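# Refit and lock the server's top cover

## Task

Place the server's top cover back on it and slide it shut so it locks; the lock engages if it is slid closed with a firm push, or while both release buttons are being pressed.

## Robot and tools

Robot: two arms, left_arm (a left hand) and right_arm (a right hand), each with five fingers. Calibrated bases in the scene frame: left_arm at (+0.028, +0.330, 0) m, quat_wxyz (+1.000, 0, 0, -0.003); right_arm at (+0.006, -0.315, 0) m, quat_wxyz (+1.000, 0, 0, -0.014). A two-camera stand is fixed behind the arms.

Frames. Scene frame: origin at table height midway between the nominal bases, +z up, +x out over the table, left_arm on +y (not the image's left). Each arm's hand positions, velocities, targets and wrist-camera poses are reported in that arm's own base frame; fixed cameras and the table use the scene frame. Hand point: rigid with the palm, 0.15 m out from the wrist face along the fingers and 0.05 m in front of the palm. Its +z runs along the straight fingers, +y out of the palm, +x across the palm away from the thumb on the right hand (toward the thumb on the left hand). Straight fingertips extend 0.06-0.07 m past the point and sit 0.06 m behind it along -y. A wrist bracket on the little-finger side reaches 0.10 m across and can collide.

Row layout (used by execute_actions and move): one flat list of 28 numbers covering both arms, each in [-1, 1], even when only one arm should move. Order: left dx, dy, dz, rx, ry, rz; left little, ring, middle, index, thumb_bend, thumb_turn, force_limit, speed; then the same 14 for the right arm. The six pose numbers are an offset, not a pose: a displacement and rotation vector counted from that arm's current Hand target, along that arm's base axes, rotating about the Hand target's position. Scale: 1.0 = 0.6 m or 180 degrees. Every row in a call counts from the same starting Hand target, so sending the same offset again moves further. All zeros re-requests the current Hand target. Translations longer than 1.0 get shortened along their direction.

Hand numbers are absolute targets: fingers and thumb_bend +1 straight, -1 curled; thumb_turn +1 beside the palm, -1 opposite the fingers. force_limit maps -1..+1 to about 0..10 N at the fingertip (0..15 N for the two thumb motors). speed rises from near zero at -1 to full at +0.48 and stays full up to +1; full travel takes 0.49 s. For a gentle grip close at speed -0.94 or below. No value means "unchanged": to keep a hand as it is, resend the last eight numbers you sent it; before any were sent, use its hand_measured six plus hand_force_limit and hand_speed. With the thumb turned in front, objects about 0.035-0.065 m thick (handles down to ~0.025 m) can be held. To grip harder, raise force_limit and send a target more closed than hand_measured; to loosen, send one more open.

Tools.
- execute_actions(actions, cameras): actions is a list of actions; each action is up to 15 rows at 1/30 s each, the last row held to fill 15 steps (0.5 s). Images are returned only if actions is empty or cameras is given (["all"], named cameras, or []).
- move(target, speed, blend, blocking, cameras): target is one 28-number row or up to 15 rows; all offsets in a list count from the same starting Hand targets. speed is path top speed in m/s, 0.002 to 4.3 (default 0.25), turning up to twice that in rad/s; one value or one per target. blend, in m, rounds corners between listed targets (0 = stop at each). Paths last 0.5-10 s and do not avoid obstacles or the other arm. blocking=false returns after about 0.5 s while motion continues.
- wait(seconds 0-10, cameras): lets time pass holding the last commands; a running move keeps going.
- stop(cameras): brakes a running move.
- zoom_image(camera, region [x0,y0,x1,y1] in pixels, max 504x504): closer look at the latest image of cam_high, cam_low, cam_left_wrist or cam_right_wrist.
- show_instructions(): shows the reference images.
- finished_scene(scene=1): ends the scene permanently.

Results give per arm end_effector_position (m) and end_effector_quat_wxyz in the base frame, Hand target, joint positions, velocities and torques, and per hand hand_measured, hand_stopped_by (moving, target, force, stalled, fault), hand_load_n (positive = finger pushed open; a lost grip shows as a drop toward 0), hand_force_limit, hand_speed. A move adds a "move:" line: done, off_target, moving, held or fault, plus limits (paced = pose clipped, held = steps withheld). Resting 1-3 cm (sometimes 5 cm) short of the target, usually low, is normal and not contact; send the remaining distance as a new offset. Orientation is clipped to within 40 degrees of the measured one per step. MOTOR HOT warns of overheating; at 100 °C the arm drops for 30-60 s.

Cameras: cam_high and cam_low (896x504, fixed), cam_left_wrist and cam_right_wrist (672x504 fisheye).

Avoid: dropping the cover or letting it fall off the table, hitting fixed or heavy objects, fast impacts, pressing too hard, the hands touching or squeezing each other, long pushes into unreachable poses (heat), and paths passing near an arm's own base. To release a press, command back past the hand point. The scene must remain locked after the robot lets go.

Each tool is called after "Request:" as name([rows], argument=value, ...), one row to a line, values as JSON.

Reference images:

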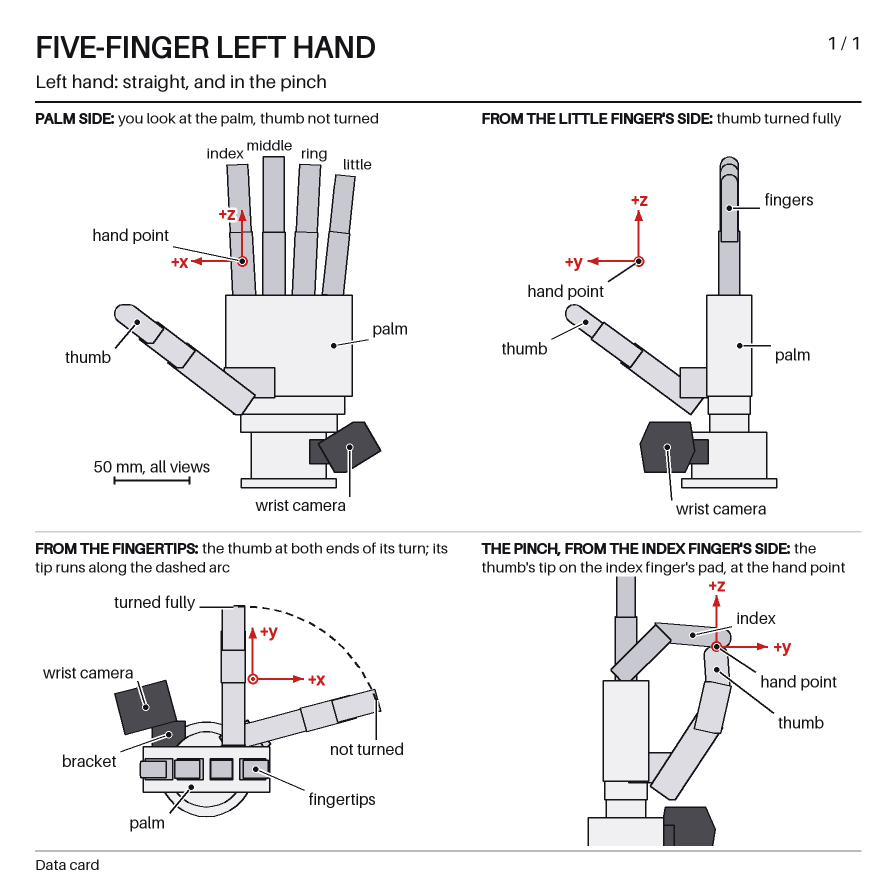

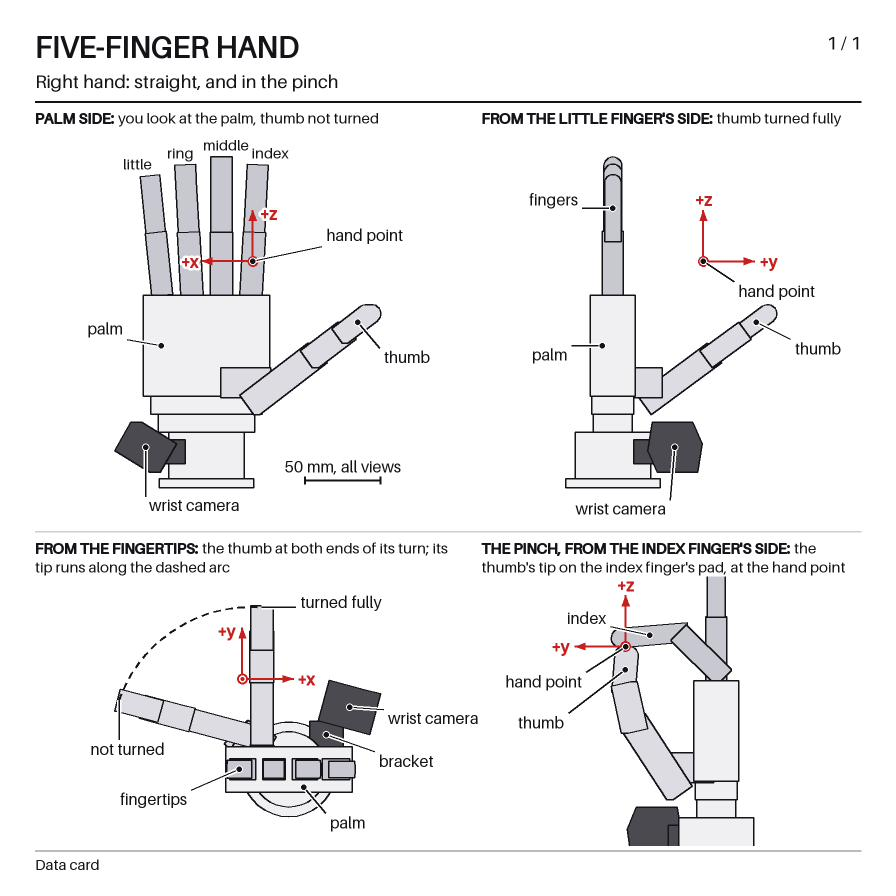

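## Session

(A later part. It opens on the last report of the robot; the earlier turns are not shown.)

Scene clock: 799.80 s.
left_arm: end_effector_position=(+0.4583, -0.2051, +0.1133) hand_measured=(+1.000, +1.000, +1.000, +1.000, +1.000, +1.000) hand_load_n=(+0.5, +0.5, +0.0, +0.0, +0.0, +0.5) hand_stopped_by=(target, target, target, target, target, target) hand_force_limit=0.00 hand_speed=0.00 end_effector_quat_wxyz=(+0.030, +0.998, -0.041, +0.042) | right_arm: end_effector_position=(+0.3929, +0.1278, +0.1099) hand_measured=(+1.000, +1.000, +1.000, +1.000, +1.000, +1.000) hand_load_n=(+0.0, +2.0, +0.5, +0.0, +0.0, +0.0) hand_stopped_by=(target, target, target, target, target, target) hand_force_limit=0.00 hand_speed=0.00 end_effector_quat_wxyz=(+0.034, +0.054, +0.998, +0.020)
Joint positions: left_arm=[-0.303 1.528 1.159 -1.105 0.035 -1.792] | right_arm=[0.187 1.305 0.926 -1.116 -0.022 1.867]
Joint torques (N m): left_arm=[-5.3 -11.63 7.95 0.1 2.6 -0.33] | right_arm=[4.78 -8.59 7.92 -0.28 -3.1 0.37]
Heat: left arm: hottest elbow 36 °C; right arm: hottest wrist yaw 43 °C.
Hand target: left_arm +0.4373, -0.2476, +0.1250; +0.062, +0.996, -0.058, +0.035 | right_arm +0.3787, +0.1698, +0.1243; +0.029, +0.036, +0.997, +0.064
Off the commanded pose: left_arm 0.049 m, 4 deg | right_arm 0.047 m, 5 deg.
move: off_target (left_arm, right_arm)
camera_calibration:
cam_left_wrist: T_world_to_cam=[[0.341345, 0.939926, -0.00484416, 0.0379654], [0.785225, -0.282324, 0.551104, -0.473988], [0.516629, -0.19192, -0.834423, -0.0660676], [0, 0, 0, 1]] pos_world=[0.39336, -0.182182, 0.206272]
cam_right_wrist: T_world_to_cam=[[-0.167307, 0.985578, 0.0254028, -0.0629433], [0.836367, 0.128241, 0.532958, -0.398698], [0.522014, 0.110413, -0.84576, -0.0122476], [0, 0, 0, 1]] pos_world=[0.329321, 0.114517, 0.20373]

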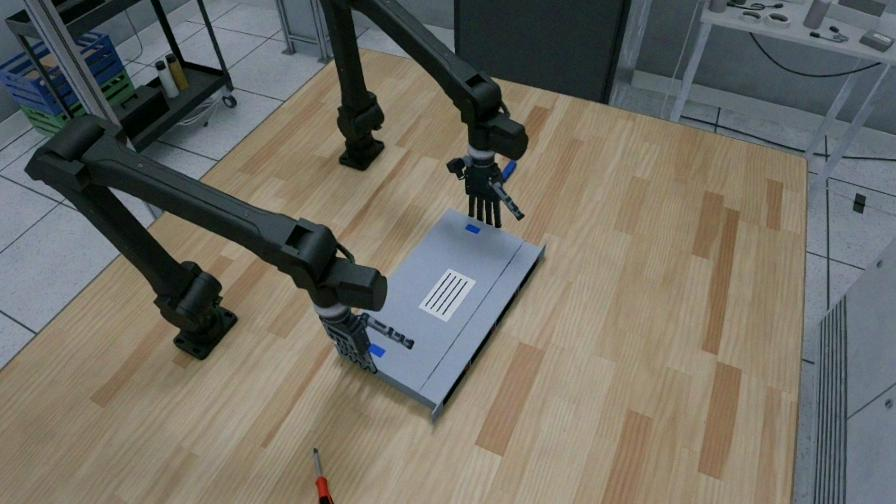

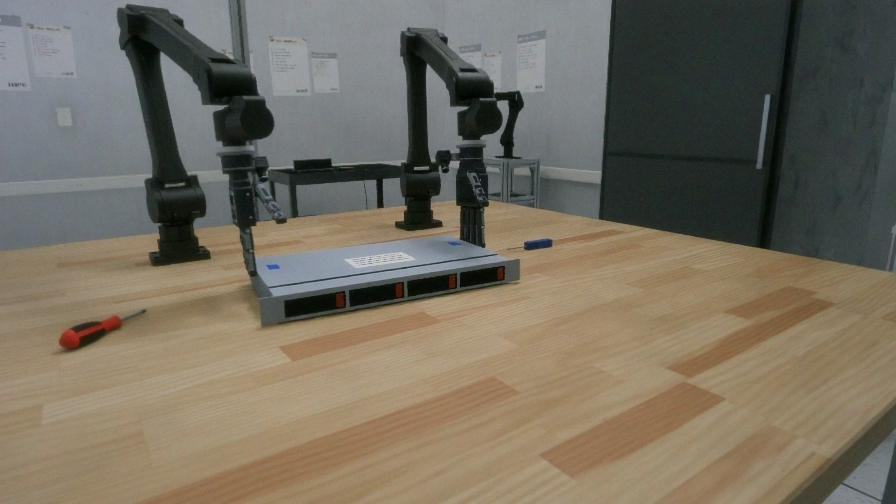

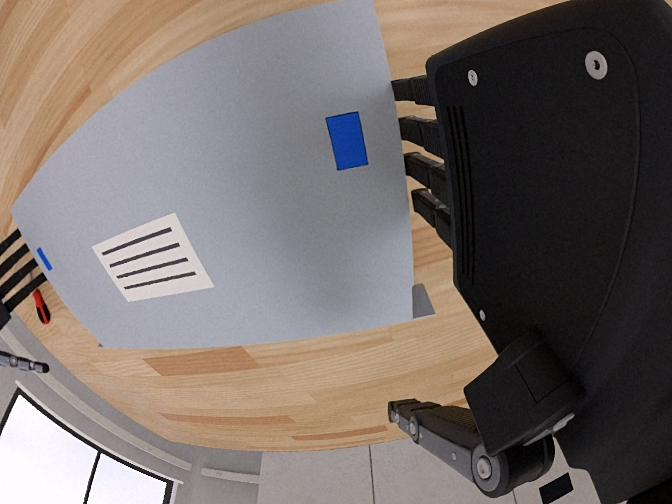

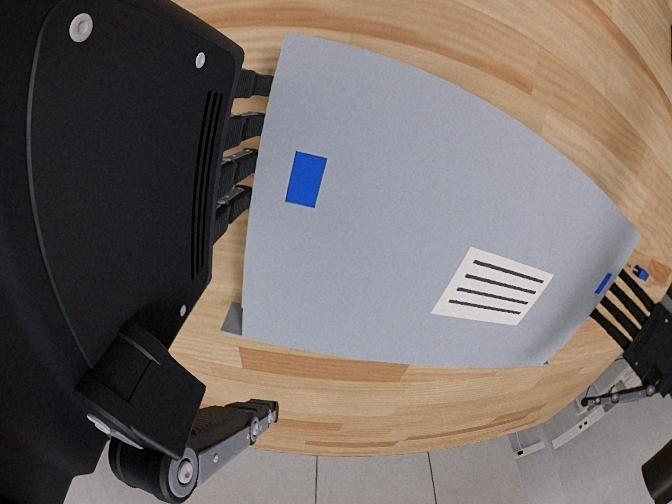

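Request:
move([
  [0.0,0.096,0,0.04,0.02,0.005,1,1,1,1,1,1,0,0,0.0,-0.11,0.0,-0.04,0.02,0,1,1,1,1,1,1,0,0],
  [0.0175,0.096,0.07,0.04,0.02,0.005,0,0,1,0,1,1,0,0,0.037,-0.11,0.07,-0.04,0.02,0,0,0,1,0,1,1,0,0],
  [0.0175,0.0043,0.07,0.04,0.02,0.005,0,0,1,0,1,1,0,0,0.037,-0.0128,0.07,-0.04,0.02,0,0,0,1,0,1,1,0,0],
  [0.0175,0.0043,0.0,0.04,0.02,0.005,0,0,1,0,1,1,0,0,0.037,-0.0128,0.0,-0.04,0.02,0,0,0,1,0,1,1,0,0],
  [0.0175,0.0043,-0.07,0.04,0.02,0.005,0,0,1,0,1,1,0,0,0.037,-0.0128,-0.075,-0.04,0.02,0,0,0,1,0,1,1,0,0],
], speed=[0.15,0.15,0.15,0.15,0.05], blend=[0.005,0,0.01,0,0], cameras=["all"])

Request:
zoom_image(camera="cam_low", region=[250, 220, 350, 290])

Request:
zoom_image(camera="cam_low", region=[400, 200, 500, 270])

Request:
zoom_image(camera="cam_high", region=[330, 310, 430, 390])

Scene clock: 827.77 s.
left_arm: end_effector_position=(+0.4462, -0.2451, +0.1137) hand_measured=(+0.000, +0.000, +1.000, +0.000, +1.000, +1.000) hand_load_n=(+0.0, -0.5, +0.5, +0.0, +0.0, +0.0) hand_stopped_by=(target, target, target, target, target, target) hand_force_limit=0.00 hand_speed=0.00 end_effector_quat_wxyz=(+0.005, +0.998, -0.056, +0.014) | right_arm: end_effector_position=(+0.4029, +0.1600, +0.1121) hand_measured=(+0.000, +0.000, +1.000, +0.000, +1.000, +1.000) hand_load_n=(+0.0, +0.0, +0.5, +0.0, +0.0, +0.0) hand_stopped_by=(target, target, target, target, target, target) hand_force_limit=0.00 hand_speed=0.00 end_effector_quat_wxyz=(+0.017, +0.032, +0.999, +0.005)
Joint positions: left_arm=[-0.406 1.577 1.235 -1.199 0 -1.865] | right_arm=[0.271 1.379 1.012 -1.169 0 1.906]
Joint torques (N m): left_arm=[0.5 -6.65 5.98 2.18 0.03 -0.09] | right_arm=[1.26 -4.72 5.3 1.96 0.02 0.25]
Heat: left arm: hottest elbow 36 °C; right arm: hottest wrist yaw 48 °C.
Hand target: left_arm +0.4477, -0.2451, +0.0829; +0.001, +0.999, -0.050, +0.001 | right_arm +0.4010, +0.1620, +0.0795; +0.000, +0.036, +0.999, +0.000
Off the commanded pose: left_arm 0.031 m, 2 deg | right_arm 0.033 m, 2 deg.
move: off_target (left_arm, right_arm); target 2's new numbers were sent with left_arm's hand 0.031 m and 3 deg from that target
camera_calibration:
cam_left_wrist: T_world_to_cam=[[0.368091, 0.929465, 0.0245624, 0.0618167], [0.80503, -0.331807, 0.491764, -0.490266], [0.465228, -0.16124, -0.870382, -0.0327176], [0, 0, 0, 1]] pos_world=[0.387146, -0.225405, 0.2111]
cam_right_wrist: T_world_to_cam=[[-0.210591, 0.977569, 0.0031171, -0.0719408], [0.847773, 0.181041, 0.498503, -0.421486], [0.486757, 0.107623, -0.866882, -0.00215093], [0, 0, 0, 1]] pos_world=[0.343221, 0.146865, 0.208472]

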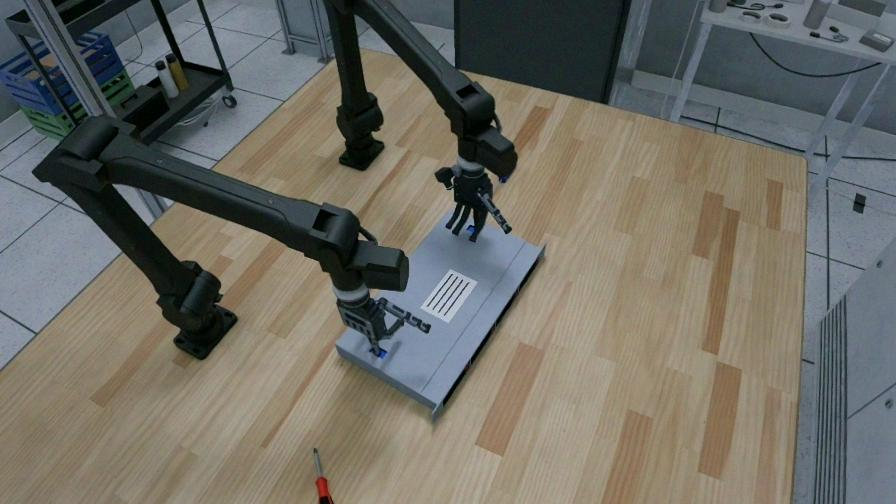

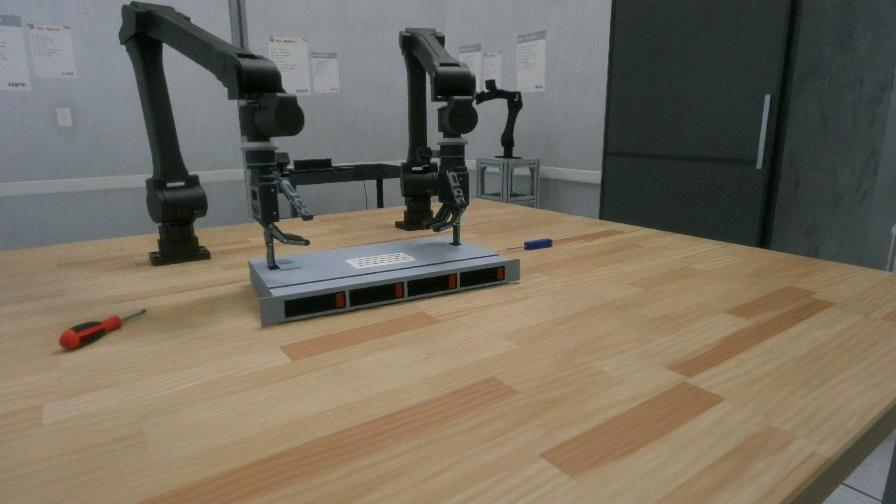

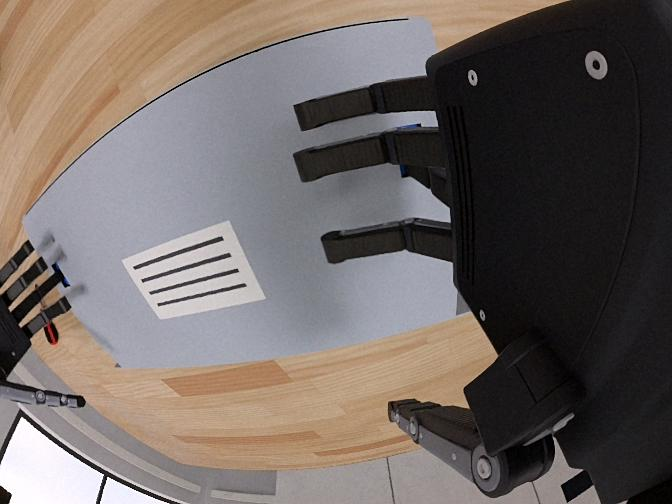

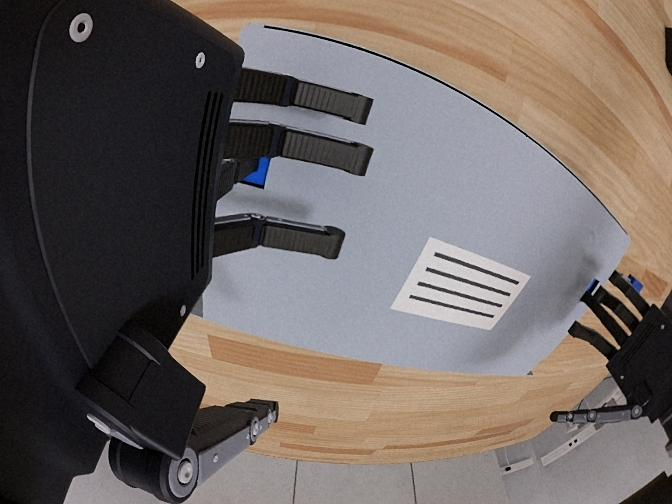

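Scaled by 5.040 from the camera's 896x504 image, which has a finer 1280x720 frame.

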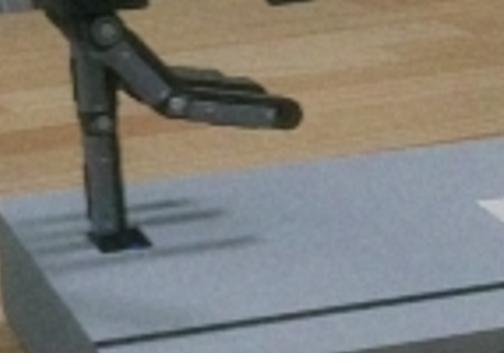

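Scaled by 5.040 from the camera's 896x504 image, which has a finer 1280x720 frame.

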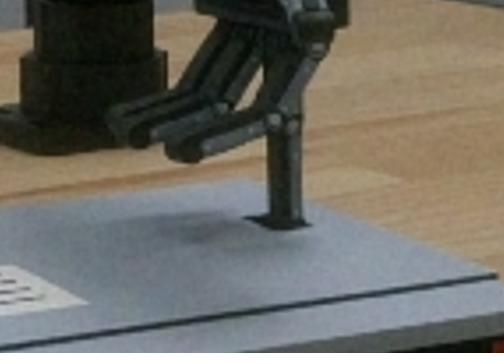

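Scaled by 5.040 from the camera's 896x504 image, which has a finer 1280x720 frame.

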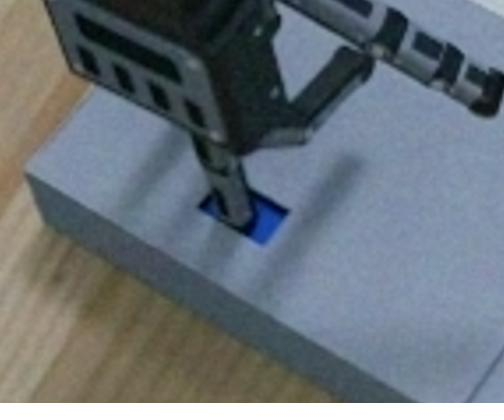

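Request:
move(target=[0.1,-0.01,-0.01,0,0,0,0,0,1,0,1,1,0,0,0.1,-0.008,0,0,0,0,0,0,1,0,1,1,0,0], speed=0.04, cameras=["all"])

Request:
zoom_image(camera="cam_high", region=[320, 190, 560, 430])

Scene clock: 833.57 s.
left_arm: end_effector_position=(+0.4785, -0.2469, +0.1124) hand_measured=(+0.000, +0.000, +1.000, +0.000, +1.000, +1.000) hand_load_n=(+0.0, +0.0, +0.0, +0.0, +0.0, +0.0) hand_stopped_by=(target, target, target, target, target, target) hand_force_limit=0.00 hand_speed=0.00 end_effector_quat_wxyz=(+0.001, +0.999, -0.051, +0.001) | right_arm: end_effector_position=(+0.4346, +0.1564, +0.1108) hand_measured=(+0.000, +0.000, +1.000, +0.000, +1.000, +1.000) hand_load_n=(+0.0, +0.0, +1.0, +0.0, +0.0, +0.0) hand_stopped_by=(target, target, target, target, target, target) hand_force_limit=0.00 hand_speed=0.00 end_effector_quat_wxyz=(+0.003, +0.039, +0.999, +0.001)
Joint positions: left_arm=[-0.383 1.669 1.348 -1.247 0.001 -1.853] | right_arm=[0.244 1.472 1.11 -1.202 0 1.893]
Joint torques (N m): left_arm=[1.49 -3.84 10.48 2.95 0 0.11] | right_arm=[-0.32 -2.37 9.37 2.54 0.06 -0.11]
Heat: left arm: hottest elbow 36 °C; right arm: hottest wrist yaw 46 °C.
Hand target: left_arm +0.5077, -0.2513, +0.0771; +0.001, +0.999, -0.050, +0.001 | right_arm +0.4610, +0.1573, +0.0793; +0.000, +0.036, +0.999, +0.000
Off the commanded pose: left_arm 0.046 m, 0 deg | right_arm 0.041 m, 1 deg.
move: off_target (left_arm, right_arm)
camera_calibration:
cam_left_wrist: T_world_to_cam=[[0.359826, 0.932694, 0.0246273, 0.0563213], [0.819778, -0.328648, 0.468994, -0.519841], [0.445521, -0.148567, -0.882858, -0.035157], [0, 0, 0, 1]] pos_world=[0.421551, -0.228598, 0.211376]
cam_right_wrist: T_world_to_cam=[[-0.195603, 0.980681, 0.00207387, -0.0685684], [0.863766, 0.171281, 0.47389, -0.449854], [0.46438, 0.0944855, -0.880582, -0.00502922], [0, 0, 0, 1]] pos_world=[0.377492, 0.14477, 0.208895]

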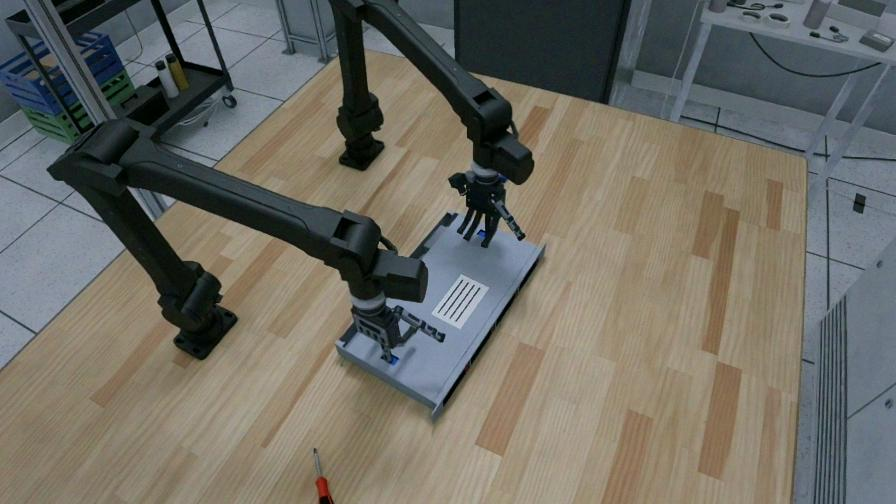

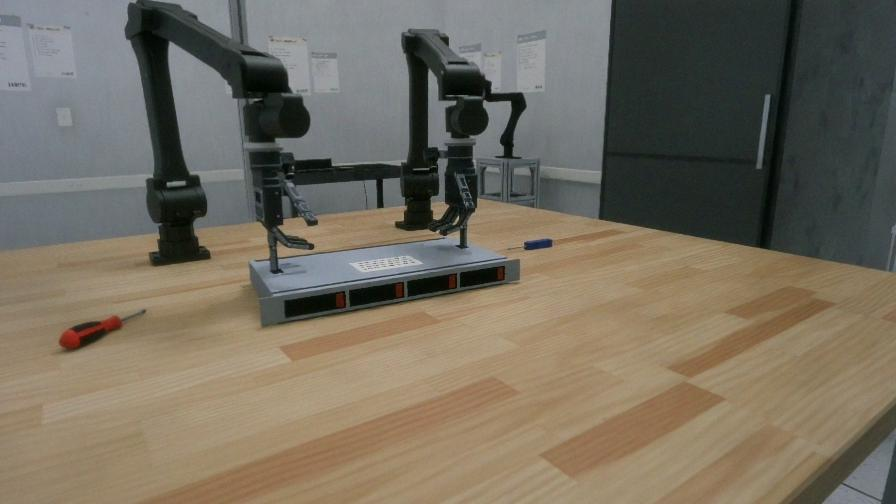

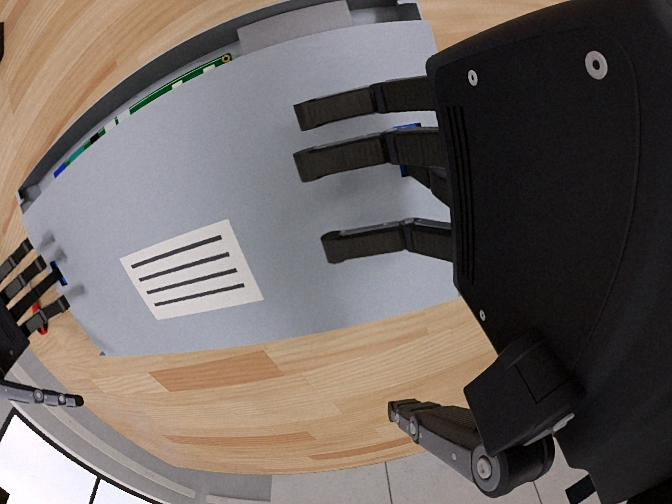

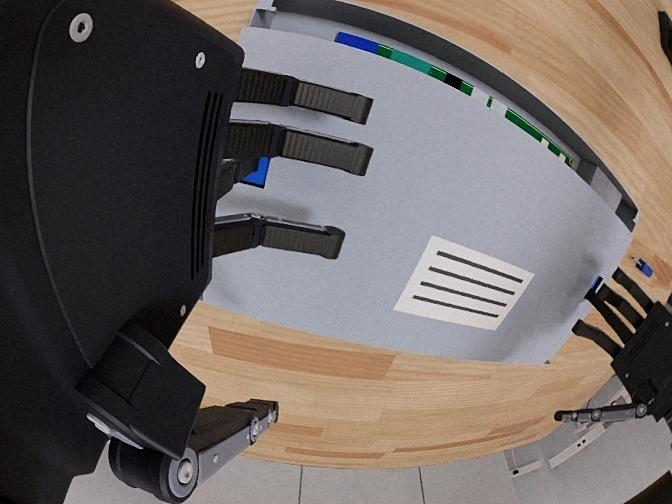

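Scaled by 2.100 from the camera's 896x504 image, which has a finer 1280x720 frame.

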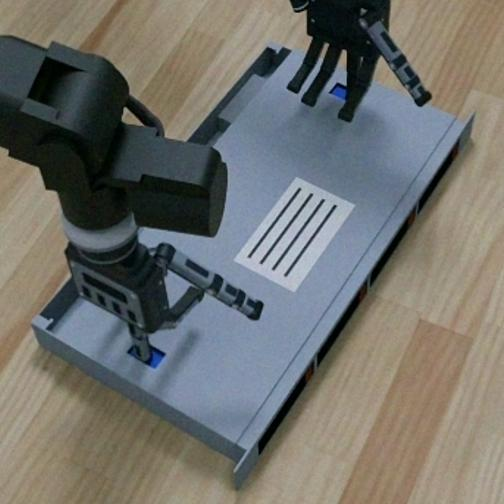

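Request:
move([
  [-0.04,0.0,0.01,0,0,0,0,0,1,0,1,1,0,0,-0.04,0.0,0.01,0,0,0,0,0,1,0,1,1,0,0],
  [-0.04,0,0.15,0,0,0,0,0,1,0,1,1,0,0,-0.04,0,0.15,0,0,0,0,0,1,0,1,1,0,0],
], speed=0.08, cameras=["all"])

Request:
zoom_image(camera="cam_high", region=[320, 190, 560, 430])

Scene clock: 846.37 s.
left_arm: end_effector_position=(+0.4674, -0.2424, +0.1397) hand_measured=(+0.000, +0.000, +1.000, +0.000, +1.000, +1.000) hand_load_n=(+0.0, +0.0, +0.0, +0.0, +0.0, +0.0) hand_stopped_by=(target, target, target, target, target, target) hand_force_limit=0.00 hand_speed=0.00 end_effector_quat_wxyz=(-0.008, +0.998, -0.051, -0.026) | right_arm: end_effector_position=(+0.4190, +0.1525, +0.1427) hand_measured=(+0.000, +0.000, +1.000, +0.000, +1.000, +1.000) hand_load_n=(+0.0, +0.0, +0.0, +0.0, +0.0, +0.0) hand_stopped_by=(target, target, target, target, target, target) hand_force_limit=0.00 hand_speed=0.00 end_effector_quat_wxyz=(-0.028, +0.039, +0.999, -0.008)
Joint positions: left_arm=[-0.383 1.657 1.414 -1.383 0.001 -1.852] | right_arm=[0.244 1.447 1.178 -1.359 0 1.893]
Joint torques (N m): left_arm=[0.09 -12.75 13.19 0.08 0.02 -0.05] | right_arm=[0.44 -8.64 12.37 -0.34 0.04 -0.02]
Heat: left arm: hottest elbow 36 °C; right arm: hottest wrist yaw 43 °C.
Hand target: left_arm +0.4837, -0.2512, +0.1670; +0.001, +0.999, -0.051, +0.001 | right_arm +0.4369, +0.1573, +0.1692; +0.000, +0.036, +0.999, +0.000
Off the commanded pose: left_arm 0.033 m, 3 deg | right_arm 0.032 m, 3 deg.
move: off_target (left_arm, right_arm)
camera_calibration:
cam_left_wrist: T_world_to_cam=[[0.361561, 0.932001, 0.0254561, 0.0544512], [0.84377, -0.338704, 0.416332, -0.528408], [0.396644, -0.12905, -0.908856, 0.0257637], [0, 0, 0, 1]] pos_world=[0.415948, -0.226397, 0.242022]
cam_right_wrist: T_world_to_cam=[[-0.195928, 0.980618, -0.000880958, -0.0673718], [0.891587, 0.178514, 0.416181, -0.455273], [0.408271, 0.0807561, -0.909282, 0.0604147], [0, 0, 0, 1]] pos_world=[0.36805, 0.14246, 0.24435]

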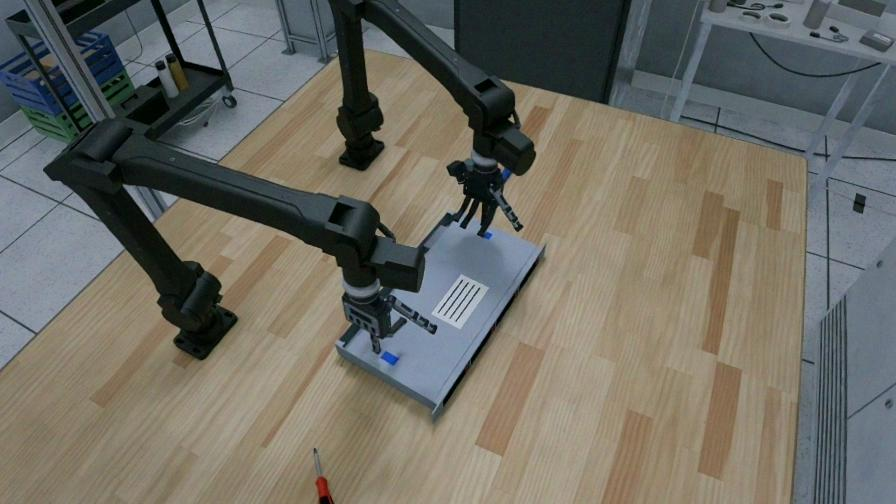

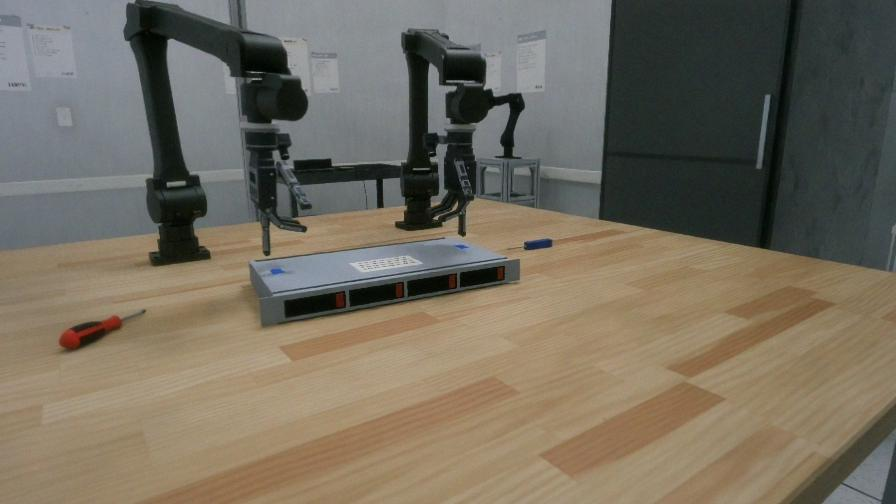

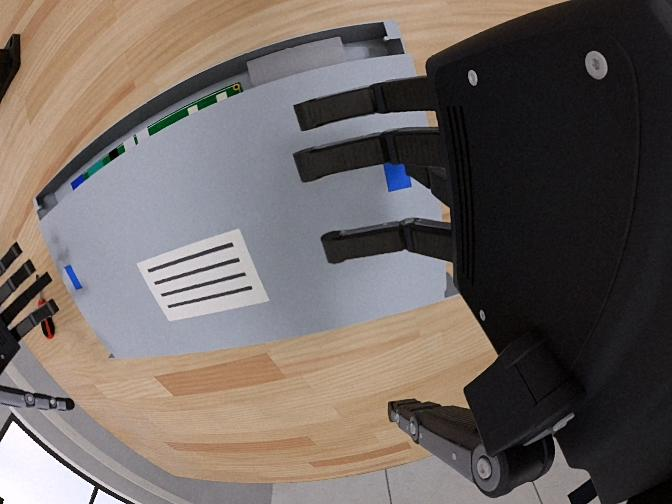

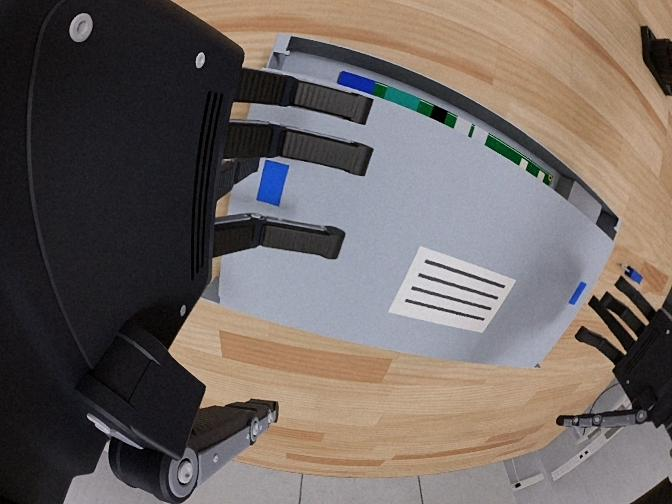

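Scaled by 2.100 from the camera's 896x504 image, which has a finer 1280x720 frame.

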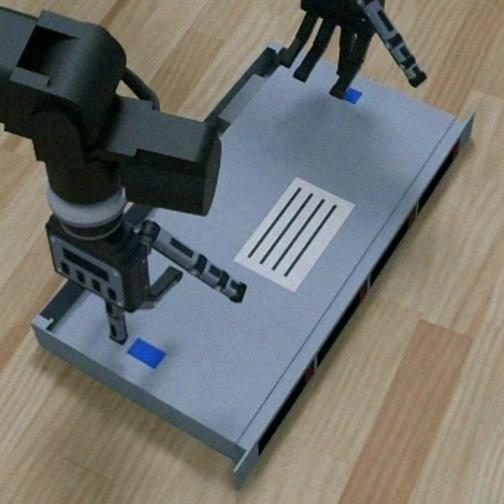

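Request:
move([
  [0,0,0.0,0,0,0,0,0,1,0,1,1,0,0,0.18,-0.087,0.0,0,0,0,0,0,1,0,1,1,0,0],
  [0,0,0.0,0,0,0,0,0,1,0,1,1,0,0,0.18,-0.087,-0.06,0,0,0,0,0,1,0,1,1,0,0],
], speed=0.15, blend=[0.01,0], cameras=["cam_high","cam_low","cam_right_wrist"])

Request:
zoom_image(camera="cam_right_wrist", region=[240, 150, 420, 330])

Request:
zoom_image(camera="cam_high", region=[400, 360, 460, 420])

Scene clock: 852.43 s.
left_arm: end_effector_position=(+0.4673, -0.2424, +0.1397) hand_measured=(+0.000, +0.000, +1.000, +0.000, +1.000, +1.000) hand_load_n=(+0.0, +0.0, +0.0, +0.0, +0.0, -0.5) hand_stopped_by=(target, target, target, target, target, target) hand_force_limit=0.00 hand_speed=0.00 end_effector_quat_wxyz=(-0.009, +0.998, -0.051, -0.027) | right_arm: end_effector_position=(+0.5355, +0.1061, +0.1263) hand_measured=(+0.000, +0.000, +1.000, +0.000, +1.000, +1.000) hand_load_n=(+0.0, +0.0, +0.0, +0.0, -0.5, +0.0) hand_stopped_by=(target, target, target, target, target, target) hand_force_limit=0.00 hand_speed=0.00 end_effector_quat_wxyz=(-0.013, +0.043, +0.999, -0.002)
Joint positions: left_arm=[-0.383 1.657 1.414 -1.383 0.001 -1.852] | right_arm=[0.098 1.708 1.441 -1.331 0 1.754]
Joint torques (N m): left_arm=[0.09 -12.81 13.19 0.03 0.02 -0.05] | right_arm=[-0.09 -11.63 9.58 0.44 0.09 -0.11]
Heat: left arm: hottest elbow 37 °C; right arm: hottest wrist yaw 42 °C.
Hand target: left_arm +0.4837, -0.2512, +0.1670; +0.001, +0.999, -0.051, +0.001 | right_arm +0.5450, +0.1050, +0.1334; +0.000, +0.036, +0.999, +0.000
Off the commanded pose: left_arm 0.033 m, 3 deg | right_arm 0.012 m, 2 deg.
move: off_target (left_arm, right_arm)
camera_calibration:
cam_right_wrist: T_world_to_cam=[[-0.189105, 0.981949, 0.0039533, -0.00345985], [0.880263, 0.167735, 0.443849, -0.540442], [0.435174, 0.087414, -0.896093, -0.0151392], [0, 0, 0, 1]] pos_world=[0.481665, 0.0953718, 0.226322]
Images, in order (width x height): cam_high 896x504, cam_low 896x504, cam_right_wrist 672x504.

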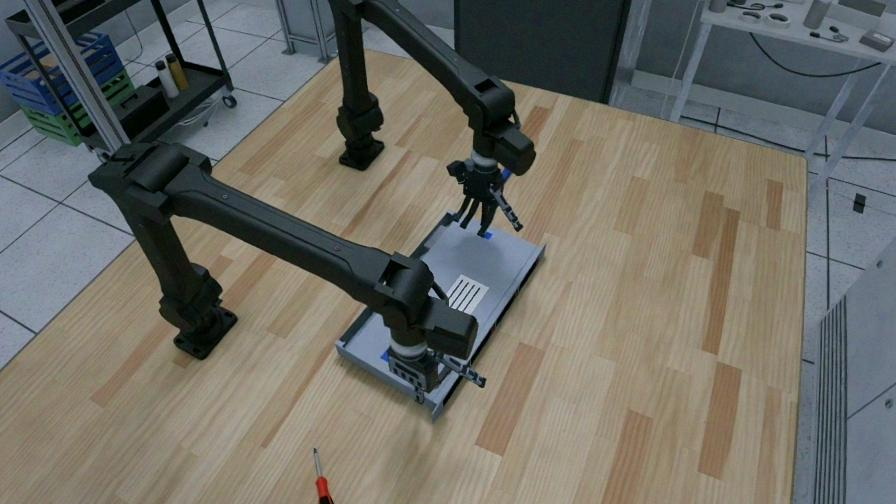

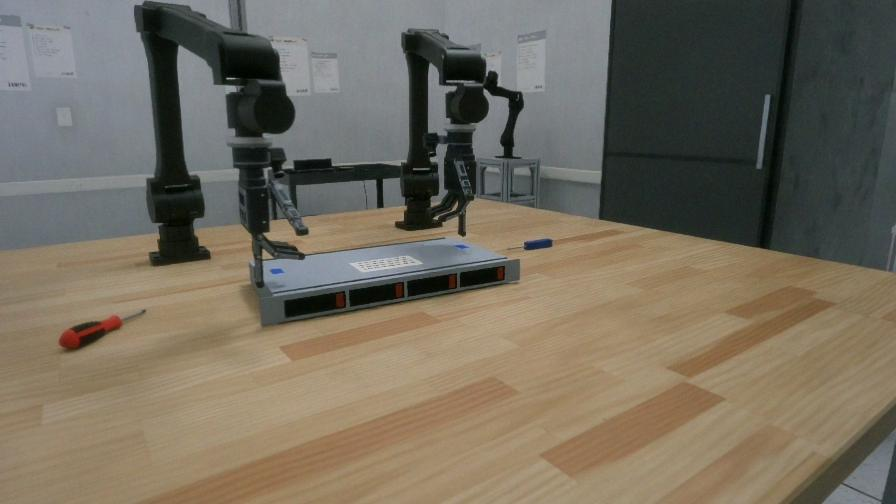

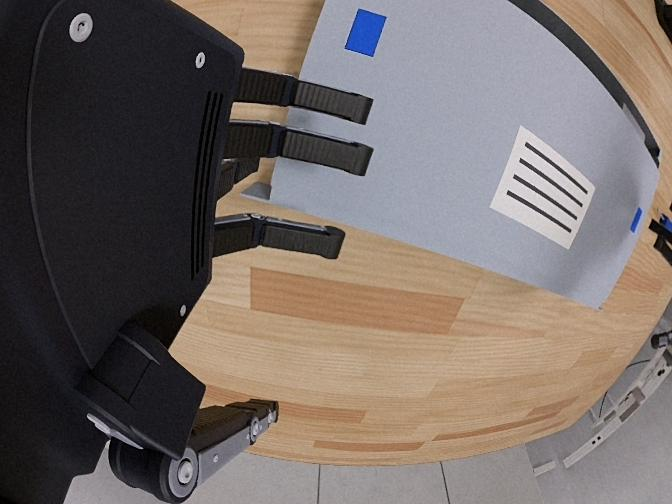

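Scaled by 2.800 from the camera's 672x504 image, which has a finer 960x720 frame.

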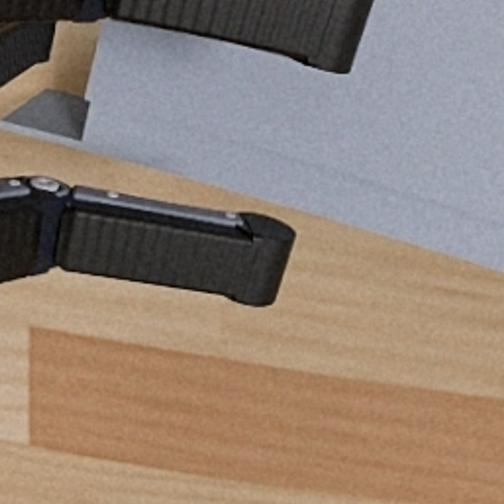

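Scaled by 8.400 from the camera's 896x504 image, which has a finer 1280x720 frame.

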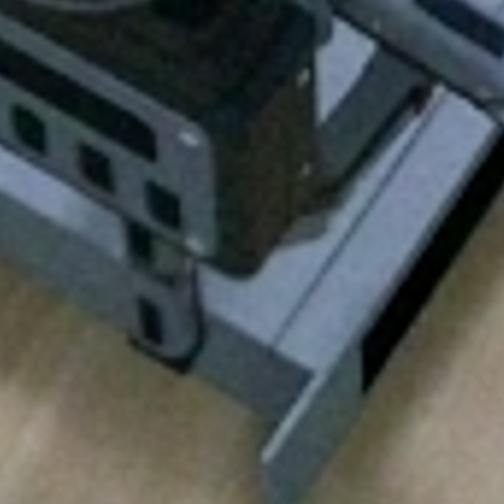

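Request:
move([
  [0.0,0.127,0.02,0,0,0,1,1,1,1,1,1,0,0,-0.1372,-0.0167,0.0,0,0,0,1,1,1,1,1,1,0,0],
  [0.052,0.127,0.02,0,0,0,1,1,1,1,1,1,0,0,-0.1372,-0.0167,0.0,0,0,0,1,1,1,1,1,1,0,0],
  [0.052,0.127,-0.09,0,0,0,1,1,1,1,1,1,0,0,-0.1372,-0.0167,-0.0357,0,0,0,1,1,1,1,1,1,0,0],
  [0.052,-0.0073,-0.088,-0.04,-0.02,-0.005,1,1,1,1,1,1,0,0,-0.1372,0.097,-0.033,0.04,-0.02,0,1,1,1,1,1,1,0,0],
], speed=[0.15,0.15,0.15,0.07], blend=[0.01,0.01,0,0], cameras=["cam_high"])

Request:
move(target=[-0.0667,0.005,0.005,0,0,0,1,1,1,1,1,1,0,0,-0.0667,0.004,0.005,0,0,0,1,1,1,1,1,1,0,0], speed=0.05, cameras=["cam_high","cam_left_wrist","cam_right_wrist"])

Request:
zoom_image(camera="cam_high", region=[320, 190, 560, 430])

Scene clock: 867.47 s.
left_arm: end_effector_position=(+0.5158, -0.2126, +0.1066) hand_measured=(+1.000, +1.000, +1.000, +1.000, +1.000, +1.000) hand_load_n=(+0.5, +0.5, +0.0, +0.0, -0.5, +0.0) hand_stopped_by=(target, target, target, target, target, target) hand_force_limit=0.00 hand_speed=0.00 end_effector_quat_wxyz=(+0.030, +0.998, -0.049, +0.021) | right_arm: end_effector_position=(+0.4635, +0.1195, +0.1110) hand_measured=(+1.000, +1.000, +1.000, +1.000, +1.000, +1.000) hand_load_n=(-0.5, +1.5, +1.0, +0.0, -0.5, +0.0) hand_stopped_by=(target, target, target, target, target, target) hand_force_limit=0.00 hand_speed=0.00 end_effector_quat_wxyz=(+0.022, +0.054, +0.998, +0.027)
Joint positions: left_arm=[-0.277 1.703 1.362 -1.176 0.049 -1.751] | right_arm=[0.127 1.496 1.122 -1.144 -0.046 1.807]
Joint torques (N m): left_arm=[-4.25 -12.63 8.59 1.96 2.25 -0.38] | right_arm=[5.66 -9.58 7.62 1.62 -2.47 0.37]
Heat: left arm: hottest elbow 38 °C; right arm: hottest wrist yaw 41 °C.
Hand target: left_arm +0.5149, -0.2556, +0.1142; +0.062, +0.996, -0.058, +0.035 | right_arm +0.4627, +0.1632, +0.1137; +0.029, +0.036, +0.997, +0.064
Off the commanded pose: left_arm 0.044 m, 4 deg | right_arm 0.044 m, 5 deg.
move: off_target (left_arm, right_arm)
Images, in order (width x height): cam_high 896x504.

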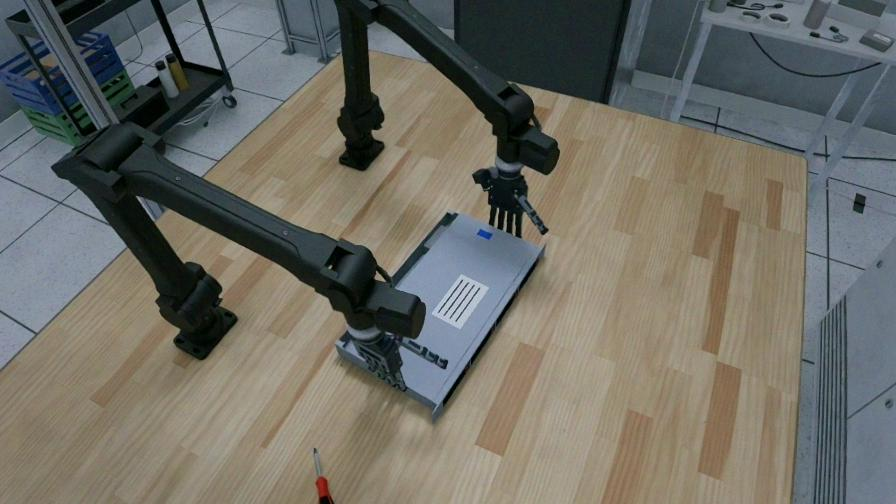

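Scene clock: 868.70 s.
left_arm: end_effector_position=(+0.4845, -0.2086, +0.1072) hand_measured=(+1.000, +1.000, +1.000, +1.000, +1.000, +1.000) hand_load_n=(+1.0, +0.5, +0.0, +0.0, +0.0, +0.0) hand_stopped_by=(target, target, target, target, target, target) hand_force_limit=0.00 hand_speed=0.00 end_effector_quat_wxyz=(+0.031, +0.998, -0.047, +0.028) | right_arm: end_effector_position=(+0.4312, +0.1231, +0.1110) hand_measured=(+1.000, +1.000, +1.000, +1.000, +1.000, +1.000) hand_load_n=(+0.0, +2.0, +0.5, +0.0, +0.0, +0.0) hand_stopped_by=(target, target, target, target, target, target) hand_force_limit=0.00 hand_speed=0.00 end_effector_quat_wxyz=(+0.030, +0.054, +0.998, +0.025)
Joint positions: left_arm=[-0.288 1.616 1.25 -1.135 0.046 -1.767] | right_arm=[0.151 1.405 1.025 -1.121 -0.037 1.831]
Joint torques (N m): left_arm=[-5.01 -12.57 8.16 1.28 2.3 -0.41] | right_arm=[5.36 -8.88 7.36 0.75 -2.74 0.4]
Heat: left arm: hottest elbow 38 °C; right arm: hottest wrist yaw 41 °C.
Hand target: left_arm +0.4749, -0.2525, +0.1172; +0.062, +0.996, -0.058, +0.035 | right_arm +0.4225, +0.1657, +0.1166; +0.029, +0.036, +0.997, +0.064
Off the commanded pose: left_arm 0.046 m, 4 deg | right_arm 0.044 m, 5 deg.
move: off_target (left_arm, right_arm)
camera_calibration:
cam_left_wrist: T_world_to_cam=[[0.351818, 0.935949, -0.0149573, 0.0274404], [0.796946, -0.291109, 0.529276, -0.497332], [0.491021, -0.198129, -0.848318, -0.0728325], [0, 0, 0, 1]] pos_world=[0.422455, -0.184891, 0.201851]
cam_right_wrist: T_world_to_cam=[[-0.167677, 0.985137, 0.0372748, -0.0530956], [0.839979, 0.122973, 0.528501, -0.43117], [0.516062, 0.119927, -0.848114, -0.0291528], [0, 0, 0, 1]] pos_world=[0.368316, 0.108825, 0.205128]
Images, in order (width x height): cam_high 896x504, cam_left_wrist 672x504, cam_right_wrist 672x504.

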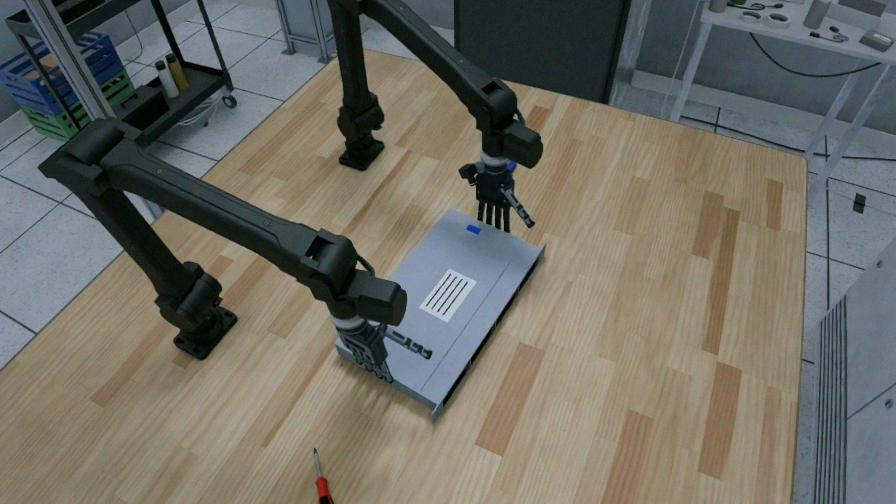

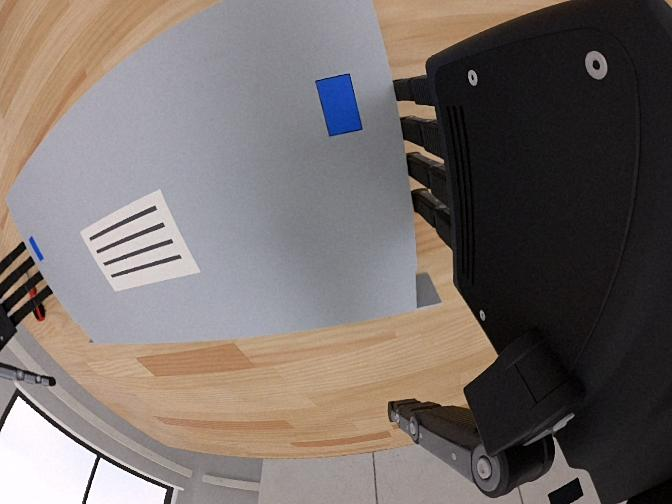

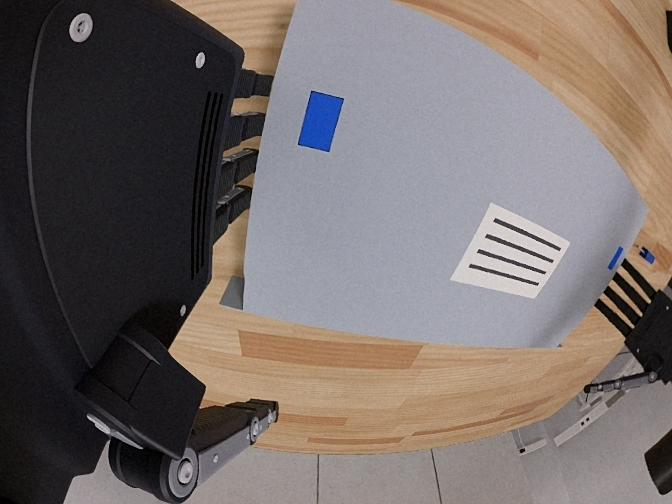

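Scaled by 2.100 from the camera's 896x504 image, which has a finer 1280x720 frame.

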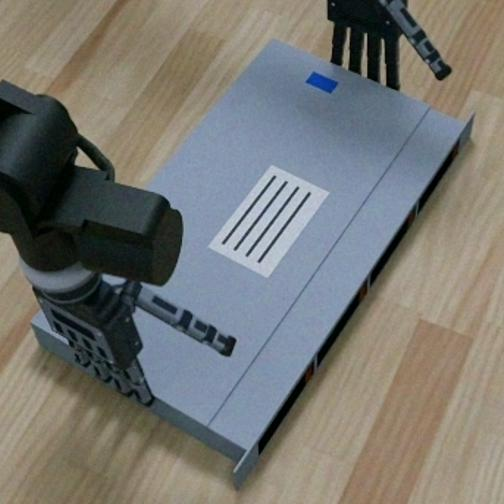

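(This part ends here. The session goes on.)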